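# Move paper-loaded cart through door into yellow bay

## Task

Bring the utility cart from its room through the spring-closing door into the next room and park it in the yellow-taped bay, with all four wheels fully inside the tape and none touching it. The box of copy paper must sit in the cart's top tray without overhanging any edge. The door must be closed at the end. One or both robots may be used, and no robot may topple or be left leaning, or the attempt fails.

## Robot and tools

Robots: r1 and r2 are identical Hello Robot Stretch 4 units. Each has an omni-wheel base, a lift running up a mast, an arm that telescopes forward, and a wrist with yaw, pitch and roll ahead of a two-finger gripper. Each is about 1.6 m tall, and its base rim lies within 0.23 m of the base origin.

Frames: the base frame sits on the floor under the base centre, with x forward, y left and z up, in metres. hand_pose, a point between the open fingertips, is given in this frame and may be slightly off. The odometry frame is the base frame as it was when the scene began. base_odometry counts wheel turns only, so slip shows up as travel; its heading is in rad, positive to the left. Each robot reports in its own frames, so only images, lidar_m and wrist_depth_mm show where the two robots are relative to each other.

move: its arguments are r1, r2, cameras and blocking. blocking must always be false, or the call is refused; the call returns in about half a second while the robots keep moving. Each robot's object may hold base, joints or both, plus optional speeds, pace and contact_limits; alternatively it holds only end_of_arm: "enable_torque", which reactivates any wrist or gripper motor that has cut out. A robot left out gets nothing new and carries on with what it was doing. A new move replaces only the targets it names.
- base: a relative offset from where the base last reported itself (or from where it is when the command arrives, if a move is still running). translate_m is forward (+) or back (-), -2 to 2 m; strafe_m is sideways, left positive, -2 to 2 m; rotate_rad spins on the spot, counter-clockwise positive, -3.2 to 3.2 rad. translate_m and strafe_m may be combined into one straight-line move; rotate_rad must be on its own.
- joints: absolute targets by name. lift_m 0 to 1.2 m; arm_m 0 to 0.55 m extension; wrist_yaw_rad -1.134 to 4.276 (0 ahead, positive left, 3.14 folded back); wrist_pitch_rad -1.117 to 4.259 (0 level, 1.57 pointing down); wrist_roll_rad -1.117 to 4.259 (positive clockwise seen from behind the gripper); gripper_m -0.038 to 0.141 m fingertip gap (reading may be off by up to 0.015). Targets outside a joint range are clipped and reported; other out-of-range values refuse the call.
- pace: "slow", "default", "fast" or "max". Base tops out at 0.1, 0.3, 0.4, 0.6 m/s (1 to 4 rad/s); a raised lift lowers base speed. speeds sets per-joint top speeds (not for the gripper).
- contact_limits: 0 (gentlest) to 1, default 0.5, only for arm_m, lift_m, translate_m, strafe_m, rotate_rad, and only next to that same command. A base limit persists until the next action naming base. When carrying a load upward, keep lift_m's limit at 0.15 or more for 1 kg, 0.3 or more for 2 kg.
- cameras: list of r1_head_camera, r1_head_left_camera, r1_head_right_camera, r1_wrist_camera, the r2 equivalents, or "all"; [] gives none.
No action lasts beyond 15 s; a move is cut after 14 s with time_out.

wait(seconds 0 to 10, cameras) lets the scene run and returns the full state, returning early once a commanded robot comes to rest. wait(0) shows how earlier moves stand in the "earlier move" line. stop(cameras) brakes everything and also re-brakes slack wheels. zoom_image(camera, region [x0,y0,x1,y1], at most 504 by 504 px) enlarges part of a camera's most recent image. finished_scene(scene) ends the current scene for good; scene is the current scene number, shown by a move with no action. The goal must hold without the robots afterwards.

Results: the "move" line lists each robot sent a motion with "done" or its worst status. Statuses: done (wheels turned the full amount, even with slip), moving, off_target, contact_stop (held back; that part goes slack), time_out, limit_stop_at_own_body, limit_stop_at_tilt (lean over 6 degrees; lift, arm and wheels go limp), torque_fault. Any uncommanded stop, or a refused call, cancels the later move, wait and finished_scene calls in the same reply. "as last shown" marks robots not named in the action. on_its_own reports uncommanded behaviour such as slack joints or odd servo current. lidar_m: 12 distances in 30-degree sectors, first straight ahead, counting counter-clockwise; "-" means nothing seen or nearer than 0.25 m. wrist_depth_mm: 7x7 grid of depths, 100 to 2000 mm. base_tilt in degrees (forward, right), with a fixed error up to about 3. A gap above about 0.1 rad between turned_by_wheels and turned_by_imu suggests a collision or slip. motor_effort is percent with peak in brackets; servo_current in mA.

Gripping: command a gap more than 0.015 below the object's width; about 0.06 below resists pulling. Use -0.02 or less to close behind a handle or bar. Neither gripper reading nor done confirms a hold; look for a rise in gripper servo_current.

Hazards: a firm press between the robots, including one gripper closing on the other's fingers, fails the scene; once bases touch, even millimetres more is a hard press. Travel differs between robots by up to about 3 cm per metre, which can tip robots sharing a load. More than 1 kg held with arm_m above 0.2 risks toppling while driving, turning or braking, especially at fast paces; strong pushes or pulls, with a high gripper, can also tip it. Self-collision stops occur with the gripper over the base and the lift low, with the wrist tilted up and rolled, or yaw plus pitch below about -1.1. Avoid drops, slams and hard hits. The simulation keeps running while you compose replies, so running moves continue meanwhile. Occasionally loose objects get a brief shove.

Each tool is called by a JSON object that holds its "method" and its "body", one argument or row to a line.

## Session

{"method": "move", "body": {
  "cameras": ["all"],
  "blocking": false
}}

Scene clock: 0.00 s.
r1.base_odometry: x=+0.000 y=+0.000 heading=+0.000
r1.turned_by_wheels: +0.000
r1.turned_by_imu: +0.000
r1.base_tilt: forward=-1.6 right=+1.3
r1.lidar_m: 0.96 1.73 2.02 2.40 3.92 1.60 0.85 0.77 0.78 0.89 0.77 0.78
r1.base_status: not commanded
r1.joint_positions: lift_m=+0.124 arm_m=+0.000 wrist_yaw_rad=+3.194 wrist_pitch_rad=+0.002 wrist_roll_rad=+0.000 gripper_m=+0.056
r1.joint_status: not commanded
r1.measured_speeds: all 0
r1.motor_effort: lift_m=+19 arm_m=-4 wheel_0=-2 wheel_1=+1 wheel_2=+0
r1.servo_current: wrist_yaw_rad=59 wrist_pitch_rad=46 wrist_roll_rad=46 gripper_m=39
r1.hand_pose: x=-0.1216 y=+0.0722 z=+0.3019 quat_wxyz=(-0.026, -0.001, +0.000, +1.000) (m; r1's base frame)
r1.wrist_depth_mm: - 135 - - - - - / - 123 135 - - - - / - 121 191 - - - - / 110 136 194 - - - - / 137 - - - 1618 - - / 226 - 190 1098 188 1160 1118 / 224 163 750 798 768 768 759
r2.base_odometry: x=+0.000 y=+0.000 heading=+0.000
r2.turned_by_wheels: +0.000
r2.turned_by_imu: +0.000
r2.base_tilt: forward=-0.6 right=+0.1
r2.lidar_m: 1.29 1.32 1.58 2.33 2.36 2.78 1.41 1.41 2.77 2.39 2.42 1.48
r2.base_status: not commanded
r2.joint_positions: lift_m=+0.200 arm_m=+0.000 wrist_yaw_rad=+3.211 wrist_pitch_rad=+0.001 wrist_roll_rad=+0.000 gripper_m=+0.056
r2.joint_status: not commanded
r2.measured_speeds: all 0
r2.motor_effort: lift_m=+18 arm_m=-4 wheel_0=-1 wheel_1=+1 wheel_2=+1
r2.servo_current: wrist_yaw_rad=46 wrist_pitch_rad=39 wrist_roll_rad=52 gripper_m=52
r2.hand_pose: x=-0.1229 y=+0.0671 z=+0.3779 quat_wxyz=(-0.035, -0.001, +0.000, +0.999) (m; r2's base frame)
r2.wrist_depth_mm: - - 137 - - - - / - - 137 - - - - / - 109 138 - - - - / - 140 175 - - - - / 214 - - - - - - / 213 1281 196 1255 190 1336 1182 / 208 243 866 - - 854 878
pictures: r1_head_camera, r1_head_left_camera, r1_head_right_camera, r1_wrist_camera, r2_head_camera, r2_head_left_camera, r2_head_right_camera, r2_wrist_camera
Images, in order (width x height): r1_head_camera 420x560, r1_head_left_camera 420x672, r1_head_right_camera 420x672, r1_wrist_camera 616x392, r2_head_camera 420x560, r2_head_left_camera 420x672, r2_head_right_camera 420x672, r2_wrist_camera 616x392.

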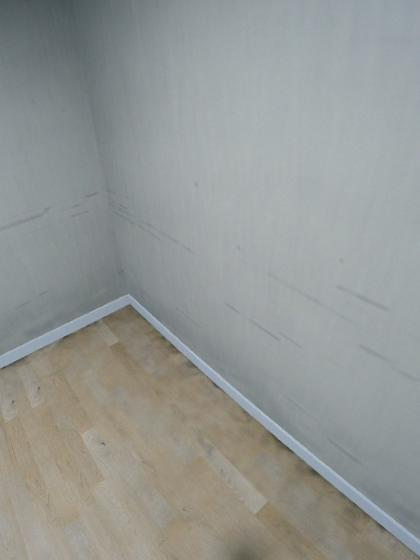

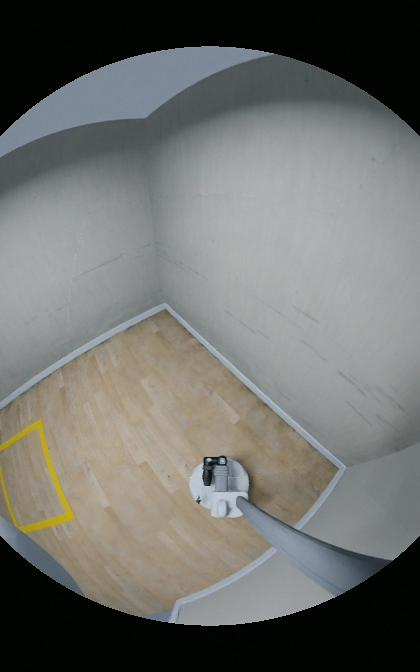

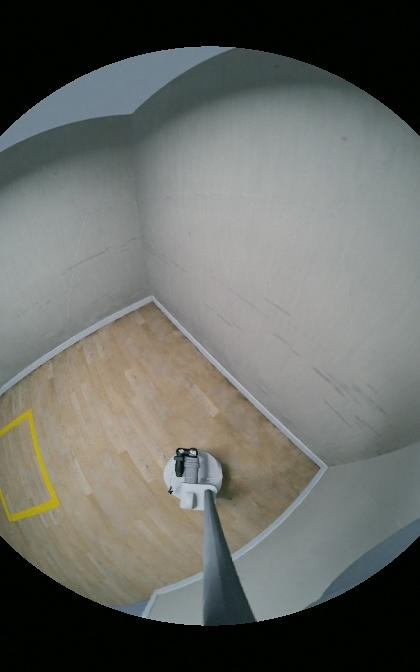

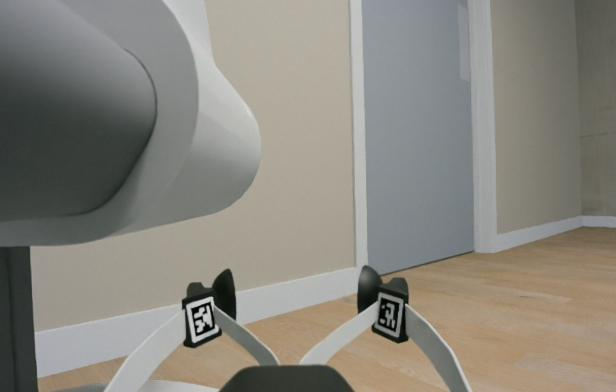

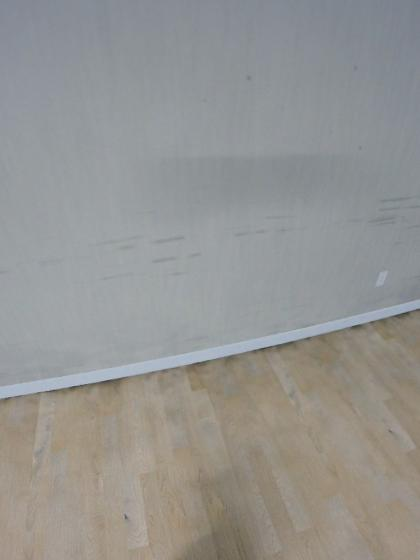

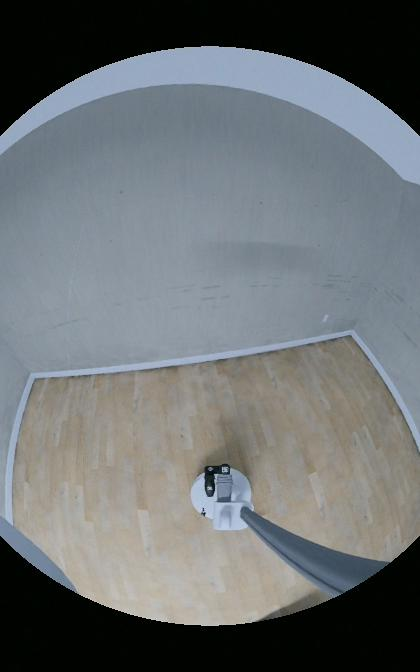

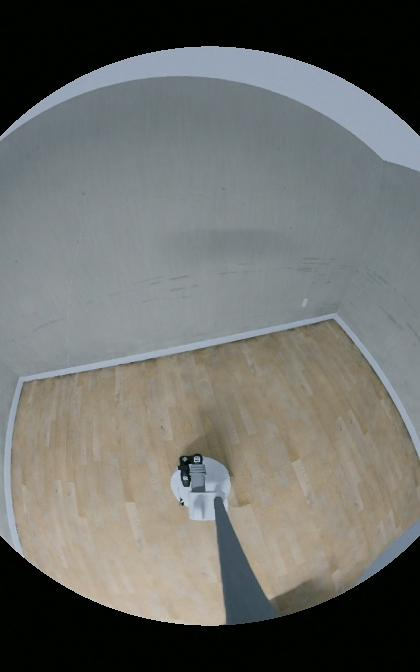

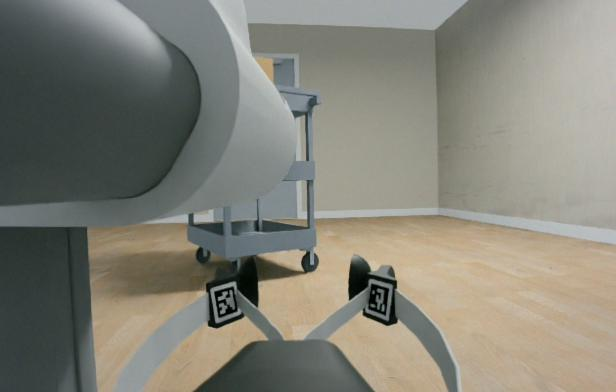

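{"method": "move", "body": {
  "r1": {"base":{"rotate_rad":2.6}},
  "r2": {"base":{"rotate_rad":3.1},"joints":{"lift_m":0.4}},
  "blocking": false
}}

{"method": "wait", "body": {
  "seconds": 4
}}

{"method": "wait", "body": {
  "seconds": 0.5,
  "cameras": ["r1_head_camera","r1_head_left_camera","r2_head_camera","r2_head_left_camera","r2_head_right_camera"]
}}

Scene clock: 11.70 s.
move: r1 moving; r2 moving
r1.base_odometry: x=+0.000 y=+0.000 heading=+0.253
r1.turned_by_wheels: +0.253
r1.turned_by_imu: +0.253
r1.base_tilt: forward=-1.6 right=+1.3
r1.lidar_m: 1.15 2.01 2.11 2.98 2.65 1.07 0.80 0.74 0.81 0.80 0.72 0.82
r1.base_status: rotate_rad moving
r1.joint_positions: lift_m=+0.124 arm_m=+0.000 wrist_yaw_rad=+3.194 wrist_pitch_rad=+0.002 wrist_roll_rad=+0.000 gripper_m=+0.056
r1.joint_status: not commanded
r1.measured_speeds: translate_m=+0.000 strafe_m=+0.000 rotate_rad=+0.974 lift_m=+0.000 arm_m=+0.000 wrist_yaw_rad=+0.000 wrist_pitch_rad=+0.000 wrist_roll_rad=+0.000
r1.motor_effort: lift_m=+19(20) arm_m=-4(4) wheel_0=-7(9) wheel_1=-6(7) wheel_2=-6(7)
r1.servo_current: wrist_yaw_rad=46(59) wrist_pitch_rad=39(52) wrist_roll_rad=33(65) gripper_m=39(46)
r1.hand_pose: x=-0.1216 y=+0.0722 z=+0.3019 quat_wxyz=(-0.026, -0.001, +0.000, +1.000) (m; r1's base frame)
r1.wrist_depth_mm: - 135 - - - - 1808 / - 123 135 - - - 1808 / - 121 192 - - - 1756 / 111 136 195 - - - 1808 / 137 - - - - - 1756 / 226 - 190 976 188 1118 1138 / 224 152 759 798 778 750 759
r2.base_odometry: x=+0.000 y=+0.000 heading=+0.252
r2.turned_by_wheels: +0.252
r2.turned_by_imu: +0.245
r2.base_tilt: forward=-0.7 right=+0.0
r2.lidar_m: 1.29 1.38 1.94 2.33 2.46 3.37 1.44 3.35 2.49 2.40 1.84 1.36
r2.base_status: rotate_rad moving
r2.joint_positions: lift_m=+0.238 arm_m=+0.000 wrist_yaw_rad=+3.211 wrist_pitch_rad=+0.001 wrist_roll_rad=+0.000 gripper_m=+0.056
r2.joint_status: lift_m moving
r2.measured_speeds: translate_m=+0.002 strafe_m=+0.000 rotate_rad=+0.977 lift_m=+0.146 arm_m=+0.000 wrist_yaw_rad=+0.000 wrist_pitch_rad=+0.000 wrist_roll_rad=+0.000
r2.motor_effort: lift_m=+23(25) arm_m=-4(4) wheel_0=-4(9) wheel_1=-10(10) wheel_2=-10(11)
r2.servo_current: wrist_yaw_rad=52(52) wrist_pitch_rad=46(46) wrist_roll_rad=52(65) gripper_m=46(52)
r2.hand_pose: x=-0.1229 y=+0.0671 z=+0.4157 quat_wxyz=(-0.035, -0.001, +0.000, +0.999) (m; r2's base frame)
r2.wrist_depth_mm: - - 137 - - - - / - - 137 1756 - - - / - 110 138 - - - - / - 140 176 - - - - / 215 - - - - - - / 213 1366 196 1430 190 1464 1281 / 210 242 1008 - - 976 946

Scene clock: 13.80 s.
earlier move: r1 done; r2 moving
r1.base_odometry: x=+0.000 y=+0.000 heading=+2.600
r1.turned_by_wheels: +2.347
r1.turned_by_imu: +2.360
r1.base_tilt: forward=-1.6 right=+1.3
r1.lidar_m: 1.66 0.87 0.75 0.75 0.87 0.77 0.77 0.91 1.64 2.03 2.39 3.92
r1.base_status: done
r1.joint_positions: lift_m=+0.124 arm_m=+0.000 wrist_yaw_rad=+3.194 wrist_pitch_rad=+0.002 wrist_roll_rad=+0.000 gripper_m=+0.056
r1.joint_status: not commanded
r1.measured_speeds: all 0
r1.motor_effort: lift_m=+20(20) arm_m=-4(4) wheel_0=-2(10) wheel_1=-1(9) wheel_2=+0(8)
r1.servo_current: wrist_yaw_rad=39(65) wrist_pitch_rad=39(52) wrist_roll_rad=59(65) gripper_m=39(52)
r1.hand_pose: x=-0.1216 y=+0.0722 z=+0.3019 quat_wxyz=(-0.026, -0.001, +0.000, +1.000) (m; r1's base frame)
r1.wrist_depth_mm: - 135 - - - - - / - 123 135 - - - - / - 121 191 - - - - / 111 135 194 - - - - / 137 - - - - - - / 227 - 190 - 187 - - / 750 759 759 153 741 683 750
r2.base_odometry: x=+0.000 y=+0.000 heading=+3.099
r2.turned_by_wheels: +2.847
r2.turned_by_imu: +2.772
r2.base_tilt: forward=-0.6 right=+0.1
r2.lidar_m: 1.45 1.38 2.84 2.37 2.40 1.56 1.31 1.30 1.51 2.33 2.32 2.69
r2.base_status: rotate_rad moving
r2.joint_positions: lift_m=+0.400 arm_m=+0.000 wrist_yaw_rad=+3.211 wrist_pitch_rad=+0.001 wrist_roll_rad=+0.000 gripper_m=+0.056
r2.joint_status: all done
r2.measured_speeds: all 0
r2.motor_effort: lift_m=+21(25) arm_m=-4(4) wheel_0=-1(10) wheel_1=-2(10) wheel_2=-4(13)
r2.servo_current: wrist_yaw_rad=46(52) wrist_pitch_rad=46(46) wrist_roll_rad=59(65) gripper_m=46(52)
r2.hand_pose: x=-0.1228 y=+0.0671 z=+0.5776 quat_wxyz=(-0.035, -0.001, +0.000, +0.999) (m; r2's base frame)
r2.wrist_depth_mm: - - 137 - - - - / - 107 137 - - - - / - 113 138 236 - - - / - 140 164 - - - - / 216 - - - - - - / 212 - 190 - 188 - 1576 / 211 125 1255 - - 1229 1281
wait: 2.10 of 4 s (r1 has come to rest)

Scene clock: 14.03 s.
earlier move: r2 done
r1.base_odometry: x=+0.000 y=+0.000 heading=+2.600
r1.turned_by_wheels: +0.000
r1.turned_by_imu: +0.000
r1.base_tilt: forward=-1.6 right=+1.3
r1.lidar_m: 1.68 0.89 0.76 0.75 0.88 0.77 0.77 0.92 1.66 2.02 2.40 3.91
r1.base_status: done
r1.joint_positions: lift_m=+0.124 arm_m=+0.000 wrist_yaw_rad=+3.194 wrist_pitch_rad=+0.002 wrist_roll_rad=+0.000 gripper_m=+0.056
r1.joint_status: not commanded
r1.measured_speeds: all 0
r1.motor_effort: lift_m=+20(20) arm_m=-4(4) wheel_0=-1(10) wheel_1=-1(9) wheel_2=+0(8)
r1.servo_current: wrist_yaw_rad=39(65) wrist_pitch_rad=46(52) wrist_roll_rad=39(65) gripper_m=39(52)
r1.hand_pose: x=-0.1216 y=+0.0722 z=+0.3019 quat_wxyz=(-0.026, -0.001, +0.000, +1.000) (m; r1's base frame)
r1.wrist_depth_mm: - 135 - - - - - / - 123 135 - - - - / - 121 191 - - - - / 110 136 195 - - - - / 137 - - - - - - / 227 - 190 - 187 - - / 750 759 759 153 741 683 741
r2.base_odometry: x=+0.000 y=+0.000 heading=+3.099
r2.turned_by_wheels: +0.000
r2.turned_by_imu: +0.000
r2.base_tilt: forward=-0.7 right=+0.1
r2.lidar_m: 1.44 1.40 2.85 2.39 2.36 1.57 1.33 1.28 1.50 2.35 2.34 2.68
r2.base_status: done
r2.joint_positions: lift_m=+0.400 arm_m=+0.000 wrist_yaw_rad=+3.211 wrist_pitch_rad=+0.001 wrist_roll_rad=+0.000 gripper_m=+0.056
r2.joint_status: all done
r2.measured_speeds: all 0
r2.motor_effort: lift_m=+21(25) arm_m=-4(4) wheel_0=-3(10) wheel_1=-2(10) wheel_2=-4(13)
r2.servo_current: wrist_yaw_rad=52(52) wrist_pitch_rad=39(46) wrist_roll_rad=46(65) gripper_m=52(52)
r2.hand_pose: x=-0.1228 y=+0.0671 z=+0.5776 quat_wxyz=(-0.035, -0.001, +0.000, +0.999) (m; r2's base frame)
r2.wrist_depth_mm: - - 137 - - - - / - 107 137 - - - - / - 113 138 235 - - - / - 140 165 - - - - / 216 - - - - - - / 213 - 189 - 188 - 1537 / 211 125 1281 - - 1229 1281
wait: 0.23 of 0.5 s (r2 has come to rest)
pictures: r1_head_camera, r1_head_left_camera, r2_head_camera, r2_head_left_camera, r2_head_right_camera
Images, in order (width x height): r1_head_camera 420x560, r1_head_left_camera 420x672, r2_head_camera 420x560, r2_head_left_camera 420x672, r2_head_right_camera 420x672.

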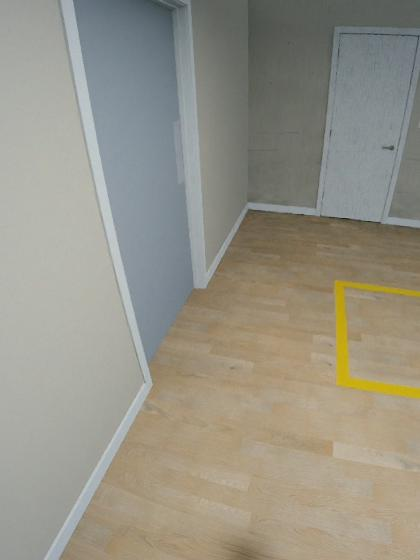

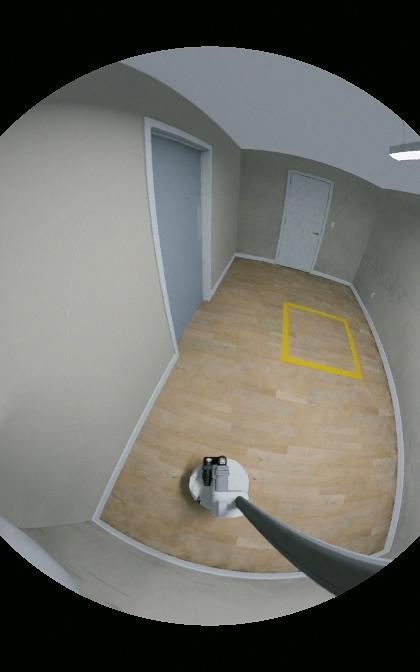

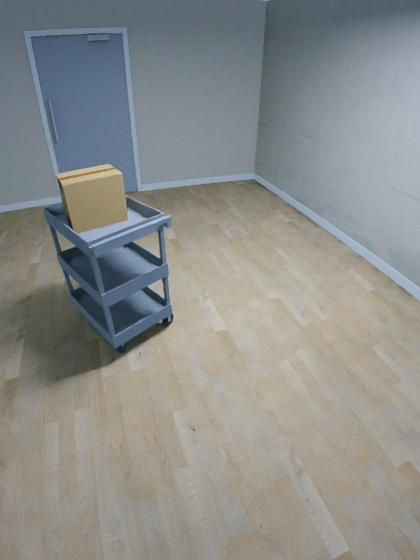

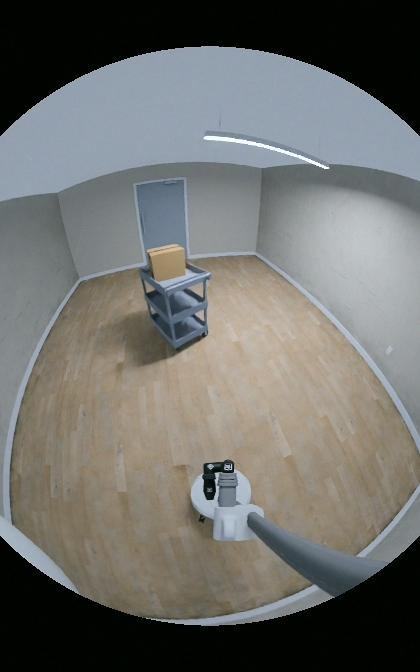

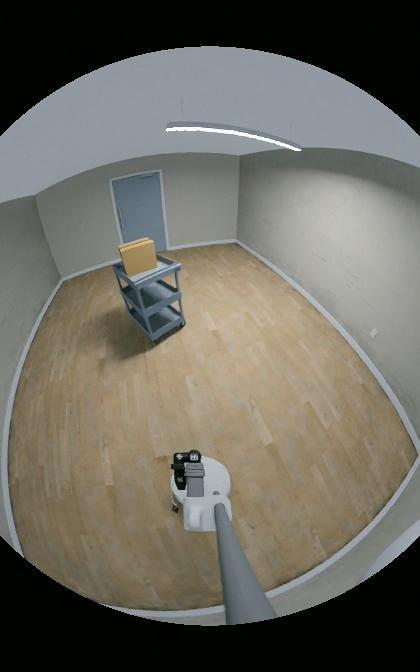

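{"method": "zoom_image", "body": {
  "camera": "r2_head_camera",
  "region": [20, 140, 200, 370]
}}

Scaled by 2.191 from the camera's 420x560 image, which has a finer 1200x1600 frame.

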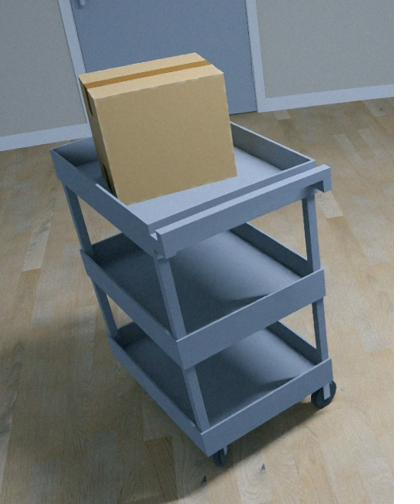

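{"method": "move", "body": {
  "r1": {"base":{"translate_m":1.545,"strafe_m":-0.41}},
  "r2": {"base":{"translate_m":0.67,"strafe_m":1.33}},
  "blocking": false
}}

{"method": "wait", "body": {
  "seconds": 8
}}

{"method": "wait", "body": {
  "seconds": 3
}}

{"method": "move", "body": {
  "r1": {"base":{"rotate_rad":1.345}},
  "r2": {"base":{"translate_m":1.83,"strafe_m":0.51}},
  "blocking": false
}}

{"method": "wait", "body": {
  "seconds": 4
}}

{"method": "wait", "body": {
  "seconds": 5,
  "cameras": ["r1_head_camera","r1_head_left_camera","r2_head_right_camera"]
}}

Scene clock: 55.30 s.
move: r1 moving; r2 moving
r1.base_odometry: x=-0.023 y=+0.023 heading=+2.600
r1.turned_by_wheels: +0.000
r1.turned_by_imu: +0.000
r1.base_tilt: forward=-1.6 right=+1.3
r1.lidar_m: 1.67 0.85 0.76 0.75 0.91 0.80 0.81 0.95 1.72 2.04 2.38 3.90
r1.base_status: translate_m moving; strafe_m moving
r1.joint_positions: lift_m=+0.124 arm_m=+0.000 wrist_yaw_rad=+3.194 wrist_pitch_rad=+0.002 wrist_roll_rad=+0.000 gripper_m=+0.056
r1.joint_status: not commanded
r1.measured_speeds: translate_m=+0.122 strafe_m=-0.033 rotate_rad=-0.007 lift_m=+0.000 arm_m=+0.000 wrist_yaw_rad=+0.000 wrist_pitch_rad=+0.000 wrist_roll_rad=+0.000
r1.motor_effort: lift_m=+19(20) arm_m=-4(4) wheel_0=+7(8) wheel_1=+4(6) wheel_2=-7(9)
r1.servo_current: wrist_yaw_rad=78(78) wrist_pitch_rad=39(46) wrist_roll_rad=39(52) gripper_m=39(46)
r1.hand_pose: x=-0.1216 y=+0.0722 z=+0.3019 quat_wxyz=(-0.026, -0.001, +0.000, +1.000) (m; r1's base frame)
r1.wrist_depth_mm: - 135 - - - - - / - 123 135 - - - - / - 121 191 - - - - / 110 136 195 - - - - / 137 - - - - - - / 226 991 190 - 188 - - / 750 759 741 788 741 683 750
r2.base_odometry: x=-0.015 y=-0.027 heading=+3.099
r2.turned_by_wheels: +0.000
r2.turned_by_imu: +0.000
r2.base_tilt: forward=-0.7 right=+0.1
r2.lidar_m: 1.41 1.38 2.83 2.38 2.37 1.59 1.33 1.33 1.53 2.37 2.36 2.70
r2.base_status: translate_m moving; strafe_m moving
r2.joint_positions: lift_m=+0.400 arm_m=+0.000 wrist_yaw_rad=+3.211 wrist_pitch_rad=+0.001 wrist_roll_rad=+0.000 gripper_m=+0.056
r2.joint_status: not commanded
r2.measured_speeds: translate_m=+0.056 strafe_m=+0.109 rotate_rad=+0.001 lift_m=+0.000 arm_m=+0.000 wrist_yaw_rad=+0.000 wrist_pitch_rad=+0.000 wrist_roll_rad=+0.000
r2.motor_effort: lift_m=+21(21) arm_m=-4(4) wheel_0=-11(11) wheel_1=+11(11) wheel_2=-7(10)
r2.servo_current: wrist_yaw_rad=39(52) wrist_pitch_rad=39(46) wrist_roll_rad=33(52) gripper_m=46(52)
r2.hand_pose: x=-0.1228 y=+0.0671 z=+0.5776 quat_wxyz=(-0.035, -0.001, +0.000, +0.999) (m; r2's base frame)
r2.wrist_depth_mm: - - 136 - - - - / - - 137 - - - - / - 109 138 227 - - - / - 140 157 - - - - / 214 - - - - - - / 211 - 190 - 187 1661 1576 / 207 241 1308 - - 1255 1255

Scene clock: 61.27 s.
earlier move: r1 moving; r2 done
r1.base_odometry: x=-1.113 y=+1.148 heading=+2.600
r1.turned_by_wheels: +0.000
r1.turned_by_imu: -0.001
r1.base_tilt: forward=-1.6 right=+1.3
r1.lidar_m: 1.49 0.87 0.81 0.80 0.86 1.56 2.37 2.37 2.07 2.04 2.40 2.35
r1.base_status: translate_m moving; strafe_m moving
r1.joint_positions: lift_m=+0.124 arm_m=+0.000 wrist_yaw_rad=+3.194 wrist_pitch_rad=+0.002 wrist_roll_rad=+0.000 gripper_m=+0.056
r1.joint_status: not commanded
r1.measured_speeds: translate_m=+0.008 strafe_m=-0.002 rotate_rad=+0.000 lift_m=+0.000 arm_m=+0.000 wrist_yaw_rad=+0.000 wrist_pitch_rad=+0.000 wrist_roll_rad=+0.000
r1.motor_effort: lift_m=+19(20) arm_m=-4(4) wheel_0=+4(10) wheel_1=+2(7) wheel_2=+0(10)
r1.servo_current: wrist_yaw_rad=52(78) wrist_pitch_rad=46(52) wrist_roll_rad=65(72) gripper_m=46(52)
r1.hand_pose: x=-0.1216 y=+0.0722 z=+0.3019 quat_wxyz=(-0.026, -0.001, +0.000, +1.000) (m; r1's base frame)
r1.wrist_depth_mm: - 135 - - - - - / - 124 146 - - - - / - 121 192 - - - - / 111 136 206 - - - - / 216 - - - - - 1708 / 1025 1229 193 1205 187 1138 1098 / 759 750 759 798 778 750 759
r2.base_odometry: x=-0.726 y=-1.300 heading=+3.099
r2.turned_by_wheels: +0.000
r2.turned_by_imu: +0.003
r2.base_tilt: forward=-0.7 right=+0.0
r2.lidar_m: 3.47 2.84 1.56 1.33 1.31 1.50 2.34 2.30 2.68 3.42 1.03 1.05
r2.base_status: done
r2.joint_positions: lift_m=+0.400 arm_m=+0.000 wrist_yaw_rad=+3.211 wrist_pitch_rad=+0.001 wrist_roll_rad=+0.000 gripper_m=+0.056
r2.joint_status: not commanded
r2.measured_speeds: all 0
r2.motor_effort: lift_m=+21(21) arm_m=-4(4) wheel_0=-3(11) wheel_1=+1(13) wheel_2=-5(10)
r2.servo_current: wrist_yaw_rad=46(65) wrist_pitch_rad=33(52) wrist_roll_rad=39(59) gripper_m=46(59)
r2.hand_pose: x=-0.1228 y=+0.0671 z=+0.5776 quat_wxyz=(-0.035, -0.001, +0.000, +0.999) (m; r2's base frame)
r2.wrist_depth_mm: - - 137 - - - - / - 107 138 - - - - / - 110 139 - - - - / - 140 179 - - - - / 216 - - - - - - / 213 1863 196 1863 191 1756 - / 212 245 1397 - - 1255 1255
wait: 5.97 of 8 s (r2 has come to rest)

Scene clock: 61.57 s.
earlier move: r1 done
r1.base_odometry: x=-1.113 y=+1.148 heading=+2.600
r1.turned_by_wheels: +0.000
r1.turned_by_imu: +0.000
r1.base_tilt: forward=-1.6 right=+1.3
r1.lidar_m: 1.43 0.87 0.81 0.79 0.90 1.49 2.36 2.39 2.04 2.04 2.43 2.33
r1.base_status: done
r1.joint_positions: lift_m=+0.124 arm_m=+0.000 wrist_yaw_rad=+3.194 wrist_pitch_rad=+0.002 wrist_roll_rad=+0.000 gripper_m=+0.056
r1.joint_status: not commanded
r1.measured_speeds: all 0
r1.motor_effort: lift_m=+20(20) arm_m=-4(4) wheel_0=+3(10) wheel_1=+2(7) wheel_2=+0(10)
r1.servo_current: wrist_yaw_rad=65(78) wrist_pitch_rad=52(52) wrist_roll_rad=39(72) gripper_m=33(52)
r1.hand_pose: x=-0.1216 y=+0.0722 z=+0.3019 quat_wxyz=(-0.026, -0.001, +0.000, +1.000) (m; r1's base frame)
r1.wrist_depth_mm: - 135 - - - - - / - 124 146 - - - - / - 121 192 - - - - / 110 136 207 - - - - / 216 - - - - - 1708 / 1008 1205 194 1160 187 1138 1078 / 741 759 750 798 778 759 759
r2.base_odometry: x=-0.726 y=-1.300 heading=+3.099
r2.turned_by_wheels: +0.000
r2.turned_by_imu: +0.000
r2.base_tilt: forward=-0.7 right=+0.1
r2.lidar_m: 3.47 2.83 1.55 1.34 1.30 1.50 2.33 2.33 2.68 3.41 1.05 1.06
r2.base_status: done
r2.joint_positions: lift_m=+0.400 arm_m=+0.000 wrist_yaw_rad=+3.211 wrist_pitch_rad=+0.001 wrist_roll_rad=+0.000 gripper_m=+0.056
r2.joint_status: not commanded
r2.measured_speeds: all 0
r2.motor_effort: lift_m=+21(21) arm_m=-4(4) wheel_0=-3(11) wheel_1=+2(13) wheel_2=-5(10)
r2.servo_current: wrist_yaw_rad=46(65) wrist_pitch_rad=33(52) wrist_roll_rad=46(59) gripper_m=52(59)
r2.hand_pose: x=-0.1228 y=+0.0671 z=+0.5776 quat_wxyz=(-0.035, -0.001, +0.000, +0.999) (m; r2's base frame)
r2.wrist_depth_mm: - - 137 - - - - / - 107 137 - - - - / - 110 139 - - - - / - 140 179 - - - - / 215 - - - - - - / 213 1863 196 1921 192 1756 - / 211 244 1366 - - 1255 1281
wait: 0.30 of 3 s (r1 has come to rest)

Scene clock: 62.07 s.
move: r1 moving; r2 moving
r1.base_odometry: x=-1.113 y=+1.148 heading=+2.852
r1.turned_by_wheels: +0.252
r1.turned_by_imu: +0.253
r1.base_tilt: forward=-1.6 right=+1.3
r1.lidar_m: 1.05 0.85 0.79 0.85 1.08 2.37 2.45 2.16 2.06 2.15 2.42 2.33
r1.base_status: rotate_rad moving
r1.joint_positions: lift_m=+0.124 arm_m=+0.000 wrist_yaw_rad=+3.194 wrist_pitch_rad=+0.002 wrist_roll_rad=+0.000 gripper_m=+0.056
r1.joint_status: not commanded
r1.measured_speeds: translate_m=+0.000 strafe_m=+0.000 rotate_rad=+0.975 lift_m=+0.000 arm_m=+0.000 wrist_yaw_rad=+0.000 wrist_pitch_rad=+0.000 wrist_roll_rad=+0.000
r1.motor_effort: lift_m=+19(20) arm_m=-4(4) wheel_0=-9(9) wheel_1=-6(9) wheel_2=-8(8)
r1.servo_current: wrist_yaw_rad=59(59) wrist_pitch_rad=39(46) wrist_roll_rad=46(59) gripper_m=46(46)
r1.hand_pose: x=-0.1216 y=+0.0722 z=+0.3019 quat_wxyz=(-0.026, -0.001, +0.000, +1.000) (m; r1's base frame)
r1.wrist_depth_mm: - 135 - - - - - / - 123 147 - - - - / - 121 191 - - - - / 110 136 206 - - - - / 216 - - - - - - / 991 1229 193 1160 187 1138 1118 / 741 759 750 809 768 750 759
r2.base_odometry: x=-0.758 y=-1.308 heading=+3.099
r2.turned_by_wheels: +0.000
r2.turned_by_imu: +0.000
r2.base_tilt: forward=-0.6 right=+0.1
r2.lidar_m: 3.44 2.84 1.60 1.32 1.31 1.53 2.38 2.37 2.72 3.42 1.04 1.03
r2.base_status: translate_m moving; strafe_m moving
r2.joint_positions: lift_m=+0.400 arm_m=+0.000 wrist_yaw_rad=+3.211 wrist_pitch_rad=+0.001 wrist_roll_rad=+0.000 gripper_m=+0.056
r2.joint_status: not commanded
r2.measured_speeds: translate_m=+0.122 strafe_m=+0.034 rotate_rad=-0.005 lift_m=+0.000 arm_m=+0.000 wrist_yaw_rad=+0.000 wrist_pitch_rad=+0.000 wrist_roll_rad=+0.000
r2.motor_effort: lift_m=+21(21) arm_m=-4(4) wheel_0=+7(10) wheel_1=+10(10) wheel_2=-11(13)
r2.servo_current: wrist_yaw_rad=52(59) wrist_pitch_rad=39(39) wrist_roll_rad=46(52) gripper_m=46(52)
r2.hand_pose: x=-0.1228 y=+0.0671 z=+0.5776 quat_wxyz=(-0.035, -0.001, +0.000, +0.999) (m; r2's base frame)
r2.wrist_depth_mm: - - 137 - - - - / - 107 137 - - - - / - 110 139 - - - - / - 140 177 - - - - / 215 - - - - - - / 212 1863 196 1863 191 1756 - / 211 245 1397 - - 1229 1255

Scene clock: 63.50 s.
earlier move: r1 done; r2 moving
r1.base_odometry: x=-1.113 y=+1.148 heading=-2.338
r1.turned_by_wheels: +1.092
r1.turned_by_imu: +1.098
r1.base_tilt: forward=-1.6 right=+1.3
r1.lidar_m: 0.79 0.84 1.12 2.33 2.49 2.12 2.03 2.16 2.42 2.35 1.01 0.84
r1.base_status: done
r1.joint_positions: lift_m=+0.124 arm_m=+0.000 wrist_yaw_rad=+3.194 wrist_pitch_rad=+0.002 wrist_roll_rad=+0.000 gripper_m=+0.056
r1.joint_status: not commanded
r1.measured_speeds: all 0
r1.motor_effort: lift_m=+20(20) arm_m=-4(4) wheel_0=-2(9) wheel_1=-2(9) wheel_2=-1(8)
r1.servo_current: wrist_yaw_rad=46(65) wrist_pitch_rad=46(52) wrist_roll_rad=46(59) gripper_m=39(46)
r1.hand_pose: x=-0.1216 y=+0.0722 z=+0.3019 quat_wxyz=(-0.026, -0.001, +0.000, +1.000) (m; r1's base frame)
r1.wrist_depth_mm: - 135 - - - - - / - 123 146 - - - - / - 121 191 - - - - / 110 135 206 - - - - / 216 - - - - - - / 1008 1229 193 1182 187 1138 1118 / 741 750 750 788 732 759 759
r2.base_odometry: x=-1.123 y=-1.393 heading=+3.099
r2.turned_by_wheels: +0.000
r2.turned_by_imu: +0.000
r2.base_tilt: forward=-0.7 right=+0.0
r2.lidar_m: 3.05 2.83 1.58 1.34 1.33 1.53 2.60 2.73 3.13 1.03 0.87 0.87
r2.base_status: translate_m moving; strafe_m moving
r2.joint_positions: lift_m=+0.400 arm_m=+0.000 wrist_yaw_rad=+3.211 wrist_pitch_rad=+0.001 wrist_roll_rad=+0.000 gripper_m=+0.056
r2.joint_status: not commanded
r2.measured_speeds: translate_m=+0.289 strafe_m=+0.080 rotate_rad=-0.008 lift_m=+0.000 arm_m=+0.000 wrist_yaw_rad=+0.000 wrist_pitch_rad=+0.000 wrist_roll_rad=+0.000
r2.motor_effort: lift_m=+21(21) arm_m=-4(5) wheel_0=+6(11) wheel_1=+8(10) wheel_2=-9(13)
r2.servo_current: wrist_yaw_rad=46(59) wrist_pitch_rad=39(46) wrist_roll_rad=39(59) gripper_m=52(52)
r2.hand_pose: x=-0.1228 y=+0.0671 z=+0.5776 quat_wxyz=(-0.035, -0.001, +0.000, +0.999) (m; r2's base frame)
r2.wrist_depth_mm: - - 136 - - - 1430 / - - 137 - - - 1464 / - 110 138 - - - - / - 140 175 - - - - / 213 - - - - - - / 213 1863 196 1863 192 1756 - / 208 243 1366 - - 1255 1281
wait: 1.43 of 4 s (r1 has come to rest)

Scene clock: 68.50 s.
earlier move: r2 moving
r1.base_odometry: x=-1.113 y=+1.148 heading=-2.338
r1.turned_by_wheels: +0.000
r1.turned_by_imu: +0.000
r1.base_tilt: forward=-1.6 right=+1.3
r1.lidar_m: 0.78 0.84 1.08 2.34 2.47 2.11 2.03 2.19 2.42 2.34 1.01 0.84
r1.base_status: done
r1.joint_positions: lift_m=+0.124 arm_m=+0.000 wrist_yaw_rad=+3.194 wrist_pitch_rad=+0.002 wrist_roll_rad=+0.000 gripper_m=+0.056
r1.joint_status: not commanded
r1.measured_speeds: all 0
r1.motor_effort: lift_m=+20(20) arm_m=-4(4) wheel_0=-3(9) wheel_1=-2(9) wheel_2=-1(8)
r1.servo_current: wrist_yaw_rad=46(65) wrist_pitch_rad=39(52) wrist_roll_rad=59(72) gripper_m=33(46)
r1.hand_pose: x=-0.1216 y=+0.0722 z=+0.3019 quat_wxyz=(-0.026, -0.001, +0.000, +1.000) (m; r1's base frame)
r1.wrist_depth_mm: - 135 - - - - - / - 123 146 - - - - / - 121 191 - - - - / 111 135 206 - - - - / 217 - - - - - - / 976 1205 193 1182 187 1138 1138 / 741 741 759 798 732 750 759
r2.base_odometry: x=-2.538 y=-1.723 heading=+3.099
r2.turned_by_wheels: +0.000
r2.turned_by_imu: +0.003
r2.base_tilt: forward=-0.7 right=+0.0
r2.lidar_m: 1.62 1.60 1.61 1.35 1.36 1.58 2.68 4.18 1.12 3.40 3.36 1.91
r2.base_status: translate_m moving; strafe_m moving
r2.joint_positions: lift_m=+0.400 arm_m=+0.000 wrist_yaw_rad=+3.211 wrist_pitch_rad=+0.001 wrist_roll_rad=+0.000 gripper_m=+0.056
r2.joint_status: not commanded
r2.measured_speeds: translate_m=+0.144 strafe_m=+0.040 rotate_rad=+0.005 lift_m=+0.000 arm_m=+0.000 wrist_yaw_rad=+0.000 wrist_pitch_rad=+0.000 wrist_roll_rad=+0.000
r2.motor_effort: lift_m=+21(21) arm_m=-4(5) wheel_0=+8(11) wheel_1=+3(10) wheel_2=-3(13)
r2.servo_current: wrist_yaw_rad=52(59) wrist_pitch_rad=46(46) wrist_roll_rad=39(59) gripper_m=46(52)
r2.hand_pose: x=-0.1228 y=+0.0671 z=+0.5776 quat_wxyz=(-0.035, -0.001, +0.000, +0.999) (m; r2's base frame)
r2.wrist_depth_mm: - - 137 - - - - / - 107 137 - - - - / - 110 139 - - - - / - 140 178 - - - - / 216 - - - - - - / 213 1863 196 1863 191 1808 - / 211 243 1366 - - 1229 1281
wait: 5.00 s; no rest
pictures: r1_head_camera, r1_head_left_camera, r2_head_right_camera
Images, in order (width x height): r1_head_camera 420x560, r1_head_left_camera 420x672, r2_head_right_camera 420x672.

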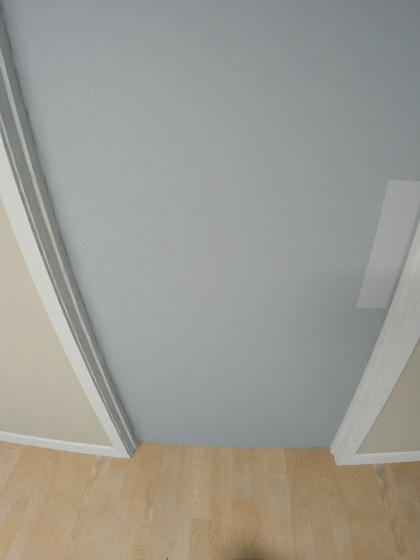

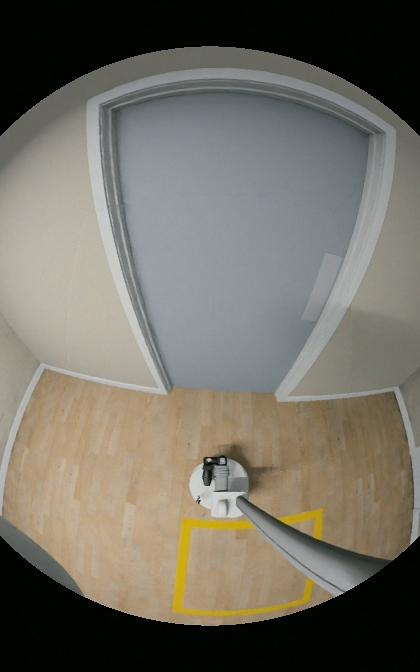

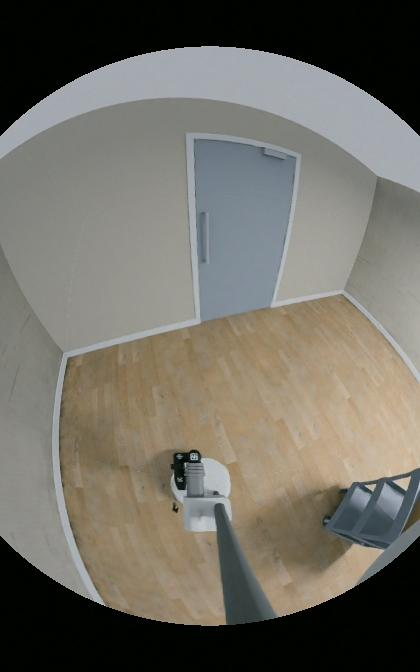

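{"method": "move", "body": {
  "r1": {"base":{"translate_m":0.3,"strafe_m":-0.08}},
  "r2": {"base":{"rotate_rad":-2.38},"joints":{"lift_m":1.12}},
  "blocking": false
}}

{"method": "wait", "body": {
  "seconds": 3
}}

{"method": "wait", "body": {
  "seconds": 4,
  "cameras": ["r1_head_camera","r2_head_camera","r2_head_right_camera"]
}}

Scene clock: 75.47 s.
earlier move: r2 done
move: r1 moving; r2 moving
r1.base_odometry: x=-1.140 y=+1.131 heading=-2.338
r1.turned_by_wheels: +0.000
r1.turned_by_imu: +0.000
r1.base_tilt: forward=-1.6 right=+1.3
r1.lidar_m: 0.77 0.83 1.07 2.37 2.51 2.14 2.07 2.21 2.45 2.35 0.98 0.80
r1.base_status: translate_m moving; strafe_m moving
r1.joint_positions: lift_m=+0.124 arm_m=+0.000 wrist_yaw_rad=+3.194 wrist_pitch_rad=+0.002 wrist_roll_rad=+0.000 gripper_m=+0.056
r1.joint_status: not commanded
r1.measured_speeds: translate_m=+0.124 strafe_m=-0.032 rotate_rad=-0.001 lift_m=+0.000 arm_m=+0.000 wrist_yaw_rad=+0.000 wrist_pitch_rad=+0.000 wrist_roll_rad=+0.000
r1.motor_effort: lift_m=+20(20) arm_m=-4(4) wheel_0=+8(8) wheel_1=+4(5) wheel_2=-8(9)
r1.servo_current: wrist_yaw_rad=39(72) wrist_pitch_rad=39(46) wrist_roll_rad=26(65) gripper_m=39(46)
r1.hand_pose: x=-0.1216 y=+0.0722 z=+0.3019 quat_wxyz=(-0.026, -0.001, +0.000, +1.000) (m; r1's base frame)
r1.wrist_depth_mm: - 135 - - - - - / - 123 146 - - - - / - 121 192 - - - - / 110 135 206 - - - - / 216 - - - - - - / 991 1205 194 1182 188 1098 1118 / 750 759 759 788 732 759 750
r2.base_odometry: x=-2.576 y=-1.732 heading=+2.847
r2.turned_by_wheels: -0.252
r2.turned_by_imu: -0.244
r2.base_tilt: forward=-0.7 right=+0.1
r2.lidar_m: 1.65 1.58 1.67 1.42 1.35 1.43 1.90 4.21 1.13 1.18 3.39 2.30
r2.base_status: rotate_rad moving
r2.joint_positions: lift_m=+0.438 arm_m=+0.000 wrist_yaw_rad=+3.211 wrist_pitch_rad=+0.001 wrist_roll_rad=+0.000 gripper_m=+0.056
r2.joint_status: lift_m moving
r2.measured_speeds: translate_m=+0.001 strafe_m=+0.001 rotate_rad=-0.970 lift_m=+0.146 arm_m=+0.000 wrist_yaw_rad=+0.000 wrist_pitch_rad=+0.000 wrist_roll_rad=+0.000
r2.motor_effort: lift_m=+22(24) arm_m=-4(4) wheel_0=+9(9) wheel_1=+9(9) wheel_2=+10(11)
r2.servo_current: wrist_yaw_rad=46(52) wrist_pitch_rad=33(46) wrist_roll_rad=46(59) gripper_m=52(52)
r2.hand_pose: x=-0.1228 y=+0.0671 z=+0.6156 quat_wxyz=(-0.035, -0.001, +0.000, +0.999) (m; r2's base frame)
r2.wrist_depth_mm: - - 137 - - - - / - 107 137 - - - - / - 110 138 - - - - / - 140 179 - - - - / 216 - - - - - - / 213 - 196 1921 191 - - / 211 245 1397 - - 1308 1229

Scene clock: 77.43 s.
earlier move: r1 done; r2 moving
r1.base_odometry: x=-1.378 y=+0.987 heading=-2.338
r1.turned_by_wheels: +0.000
r1.turned_by_imu: +0.000
r1.base_tilt: forward=-1.6 right=+1.2
r1.lidar_m: 0.50 0.54 0.70 2.05 2.57 2.41 2.33 2.49 2.36 1.55 0.59 0.53
r1.base_status: done
r1.joint_positions: lift_m=+0.124 arm_m=+0.000 wrist_yaw_rad=+3.194 wrist_pitch_rad=+0.002 wrist_roll_rad=+0.000 gripper_m=+0.056
r1.joint_status: not commanded
r1.measured_speeds: all 0
r1.motor_effort: lift_m=+19(20) arm_m=-4(4) wheel_0=+2(11) wheel_1=+2(8) wheel_2=+1(10)
r1.servo_current: wrist_yaw_rad=46(72) wrist_pitch_rad=46(52) wrist_roll_rad=65(78) gripper_m=39(46)
r1.hand_pose: x=-0.1216 y=+0.0722 z=+0.3019 quat_wxyz=(-0.026, -0.001, +0.000, +1.000) (m; r1's base frame)
r1.wrist_depth_mm: - 135 - - - - - / - 123 146 - - - - / - 121 191 - - - - / 111 136 206 - - - - / 216 - - - - - - / 991 1205 193 1160 187 1118 1098 / 224 750 291 143 683 768 759
r2.base_odometry: x=-2.576 y=-1.732 heading=+0.720
r2.turned_by_wheels: -2.127
r2.turned_by_imu: -2.070
r2.base_tilt: forward=-0.6 right=+0.0
r2.lidar_m: 1.14 1.18 3.39 2.33 1.64 1.59 1.64 1.43 1.34 1.42 1.88 4.20
r2.base_status: rotate_rad moving
r2.joint_positions: lift_m=+0.990 arm_m=+0.000 wrist_yaw_rad=+3.211 wrist_pitch_rad=+0.001 wrist_roll_rad=+0.000 gripper_m=+0.056
r2.joint_status: lift_m moving
r2.measured_speeds: translate_m=+0.000 strafe_m=+0.000 rotate_rad=+0.000 lift_m=+0.284 arm_m=+0.000 wrist_yaw_rad=+0.000 wrist_pitch_rad=+0.000 wrist_roll_rad=+0.000
r2.motor_effort: lift_m=+22(26) arm_m=-4(5) wheel_0=+4(12) wheel_1=+3(12) wheel_2=+3(11)
r2.servo_current: wrist_yaw_rad=46(65) wrist_pitch_rad=39(46) wrist_roll_rad=39(59) gripper_m=46(52)
r2.hand_pose: x=-0.1228 y=+0.0671 z=+1.1681 quat_wxyz=(-0.035, -0.001, +0.000, +0.999) (m; r2's base frame)
r2.wrist_depth_mm: - - 137 - - - - / - 107 137 - - - - / - 110 138 235 - - - / - 140 178 - - - - / 216 - - - - - - / 213 - 190 - 188 - - / 211 122 - - - - -
wait: 1.97 of 3 s (r1 has come to rest)

Scene clock: 78.67 s.
earlier move: r2 done
r1.base_odometry: x=-1.378 y=+0.987 heading=-2.338
r1.turned_by_wheels: +0.000
r1.turned_by_imu: +0.000
r1.base_tilt: forward=-1.6 right=+1.3
r1.lidar_m: 0.51 0.54 0.71 2.10 2.55 2.42 2.33 2.50 2.35 1.53 0.60 0.51
r1.base_status: done
r1.joint_positions: lift_m=+0.124 arm_m=+0.000 wrist_yaw_rad=+3.194 wrist_pitch_rad=+0.002 wrist_roll_rad=+0.000 gripper_m=+0.056
r1.joint_status: not commanded
r1.measured_speeds: all 0
r1.motor_effort: lift_m=+20(20) arm_m=-4(4) wheel_0=+2(11) wheel_1=+2(8) wheel_2=+1(10)
r1.servo_current: wrist_yaw_rad=59(72) wrist_pitch_rad=39(52) wrist_roll_rad=39(78) gripper_m=39(46)
r1.hand_pose: x=-0.1216 y=+0.0722 z=+0.3019 quat_wxyz=(-0.026, -0.001, +0.000, +1.000) (m; r1's base frame)
r1.wrist_depth_mm: - 135 - - - - - / - 124 146 - - - - / - 121 192 - - - - / 110 135 207 - - - - / 217 - - - - - - / 1008 1205 194 1182 188 1138 1098 / 226 741 290 143 683 768 759
r2.base_odometry: x=-2.576 y=-1.732 heading=+0.720
r2.turned_by_wheels: +0.000
r2.turned_by_imu: +0.000
r2.base_tilt: forward=-0.7 right=+0.1
r2.lidar_m: 1.12 1.17 3.38 2.32 1.62 1.59 1.66 1.42 1.35 1.42 1.88 4.19
r2.base_status: done
r2.joint_positions: lift_m=+1.120 arm_m=+0.000 wrist_yaw_rad=+3.211 wrist_pitch_rad=+0.001 wrist_roll_rad=+0.000 gripper_m=+0.056
r2.joint_status: all done
r2.measured_speeds: all 0
r2.motor_effort: lift_m=+21(26) arm_m=-4(5) wheel_0=+2(12) wheel_1=+3(12) wheel_2=+3(11)
r2.servo_current: wrist_yaw_rad=46(65) wrist_pitch_rad=33(46) wrist_roll_rad=52(59) gripper_m=46(52)
r2.hand_pose: x=-0.1228 y=+0.0671 z=+1.2976 quat_wxyz=(-0.035, -0.001, +0.000, +0.999) (m; r2's base frame)
r2.wrist_depth_mm: - - 137 - - - - / - 107 137 - - - - / - 112 138 235 - - - / - 140 178 - - - - / 216 - - - - - - / 213 - 191 - 188 - - / 211 122 - - - - -
wait: 1.23 of 4 s (r2 has come to rest)
pictures: r1_head_camera, r2_head_camera, r2_head_right_camera
Images, in order (width x height): r1_head_camera 420x560, r2_head_camera 420x560, r2_head_right_camera 420x672.

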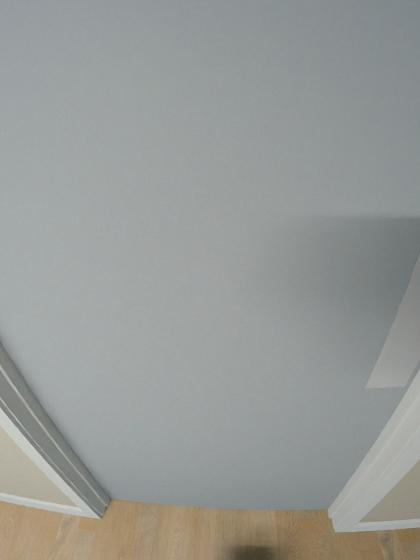

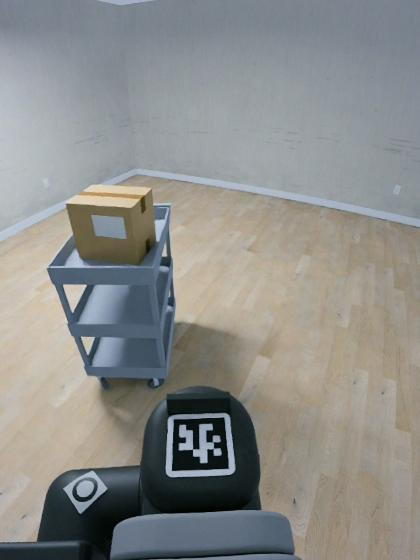

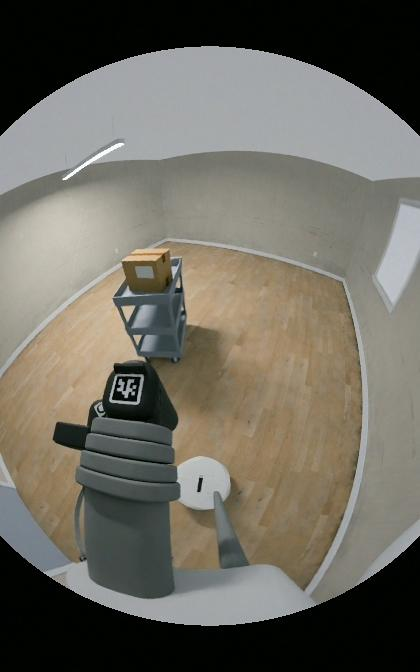

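{"method": "zoom_image", "body": {
  "camera": "r2_head_camera",
  "region": [30, 170, 200, 400]
}}

{"method": "move", "body": {
  "r1": {"base":{"translate_m":0.9},"contact_limits":{"translate_m":0.7},"pace":"slow"},
  "blocking": false
}}

{"method": "wait", "body": {
  "seconds": 10,
  "cameras": ["r1_head_camera","r1_head_left_camera"]
}}

Scaled by 2.191 from the camera's 420x560 image, which has a finer 1200x1600 frame.

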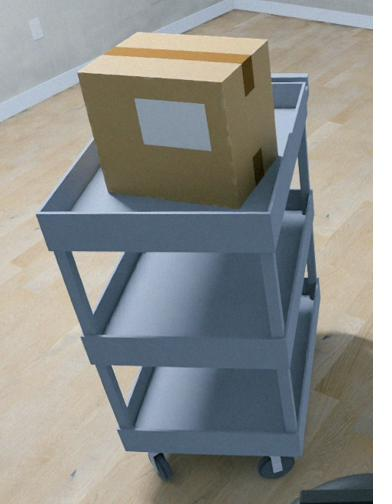

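Scene clock: 83.20 s.
move: r1 moving
r1.base_odometry: x=-1.387 y=+0.978 heading=-2.338
r1.turned_by_wheels: +0.000
r1.turned_by_imu: +0.000
r1.base_tilt: forward=-1.6 right=+1.3
r1.lidar_m: 0.45 0.49 0.70 2.06 2.58 2.44 2.33 2.52 2.33 1.48 0.59 0.52
r1.base_status: translate_m moving
r1.joint_positions: lift_m=+0.124 arm_m=+0.000 wrist_yaw_rad=+3.194 wrist_pitch_rad=+0.002 wrist_roll_rad=+0.000 gripper_m=+0.056
r1.joint_status: not commanded
r1.measured_speeds: translate_m=+0.050 strafe_m=+0.000 rotate_rad=-0.001 lift_m=+0.000 arm_m=+0.000 wrist_yaw_rad=+0.000 wrist_pitch_rad=+0.000 wrist_roll_rad=+0.000
r1.motor_effort: lift_m=+19(20) arm_m=-4(4) wheel_0=+4(7) wheel_1=+5(5) wheel_2=-6(6)
r1.servo_current: wrist_yaw_rad=59(59) wrist_pitch_rad=52(52) wrist_roll_rad=39(72) gripper_m=39(46)
r1.contact_limits: translate_m 0.7
r1.hand_pose: x=-0.1216 y=+0.0722 z=+0.3019 quat_wxyz=(-0.026, -0.001, +0.000, +1.000) (m; r1's base frame)
r1.wrist_depth_mm: - 135 - - - - - / - 123 146 - - - - / - 121 191 - - - - / 111 136 206 - - - - / 215 - - - - - - / 1008 1229 194 1182 188 1138 1138 / 226 750 290 143 691 778 750
r2: as last shown
r2.base_tilt: forward=-0.6 right=+0.0
r2.lidar_m: 1.14 1.18 3.38 2.37 1.62 1.59 1.64 1.43 1.33 1.42 1.90 4.21
r2.motor_effort: lift_m=+21(21) arm_m=-4(4) wheel_0=+3(3) wheel_1=+3(3) wheel_2=+4(4)
r2.servo_current: wrist_yaw_rad=52(52) wrist_pitch_rad=39(46) wrist_roll_rad=46(59) gripper_m=46(59)
r2.wrist_depth_mm: - - 137 - - - - / - 107 137 - - - - / - 113 138 234 - - - / - 140 178 - - - - / 216 - - - - - - / 212 - 191 - 188 - - / 212 122 - - - - -

Scene clock: 92.97 s.
earlier move: r1 done
r1.base_odometry: x=-2.002 y=+0.339 heading=-2.337
r1.turned_by_wheels: +0.001
r1.turned_by_imu: +0.006
r1.base_tilt: forward=-1.6 right=+1.2
r1.lidar_m: 0.26 0.25 - 0.25 0.34 3.32 3.25 0.64 0.57 1.50 1.48 1.39
r1.base_status: done
r1.joint_positions: lift_m=+0.124 arm_m=+0.000 wrist_yaw_rad=+3.196 wrist_pitch_rad=+0.002 wrist_roll_rad=+0.000 gripper_m=+0.056
r1.joint_status: not commanded
r1.measured_speeds: all 0
r1.motor_effort: lift_m=+20(20) arm_m=+4(12) wheel_0=+6(28) wheel_1=+13(19) wheel_2=-7(22)
r1.servo_current: wrist_yaw_rad=59(111) wrist_pitch_rad=39(52) wrist_roll_rad=46(72) gripper_m=46(52)
r1.contact_limits: translate_m 0.7
r1.hand_pose: x=-0.1219 y=+0.0715 z=+0.3019 quat_wxyz=(-0.027, -0.001, +0.000, +1.000) (m; r1's base frame)
r1.wrist_depth_mm: - 133 133 - - - - / - 116 133 - - - - / - 114 138 - - - - / - 134 185 - - - - / 205 - - - - - - / 219 1205 193 1182 187 1160 1098 / 218 759 750 788 788 759 750
r2.base_odometry: x=-2.576 y=-1.732 heading=+0.720
r2.turned_by_wheels: +0.000
r2.turned_by_imu: +0.001
r2.base_tilt: forward=-0.7 right=+0.1
r2.lidar_m: 1.11 1.18 3.36 1.20 1.41 1.58 1.65 1.42 1.34 1.41 1.89 4.21
r2.base_status: not commanded
r2.joint_positions: lift_m=+1.120 arm_m=+0.000 wrist_yaw_rad=+3.211 wrist_pitch_rad=+0.001 wrist_roll_rad=+0.000 gripper_m=+0.056
r2.joint_status: not commanded
r2.measured_speeds: all 0
r2.motor_effort: lift_m=+21(21) arm_m=-4(5) wheel_0=+2(3) wheel_1=+3(4) wheel_2=+3(4)
r2.servo_current: wrist_yaw_rad=52(65) wrist_pitch_rad=46(52) wrist_roll_rad=46(65) gripper_m=52(59)
r2.hand_pose: x=-0.1228 y=+0.0671 z=+1.2976 quat_wxyz=(-0.035, -0.001, +0.000, +0.999) (m; r2's base frame)
r2.wrist_depth_mm: - - 136 - - - - / - 107 137 - - - - / - 113 138 234 - - - / - 140 178 - - - - / 216 - - - - - - / 212 - 191 - 188 - - / 211 122 - - - - -
wait: 9.77 of 10 s (r1 has come to rest)
pictures: r1_head_camera, r1_head_left_camera
Images, in order (width x height): r1_head_camera 420x560, r1_head_left_camera 420x672.

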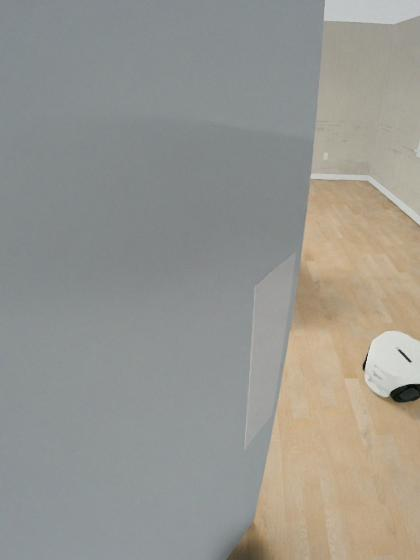

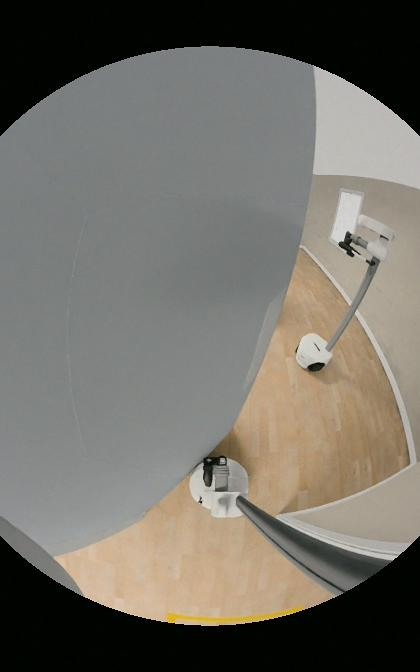

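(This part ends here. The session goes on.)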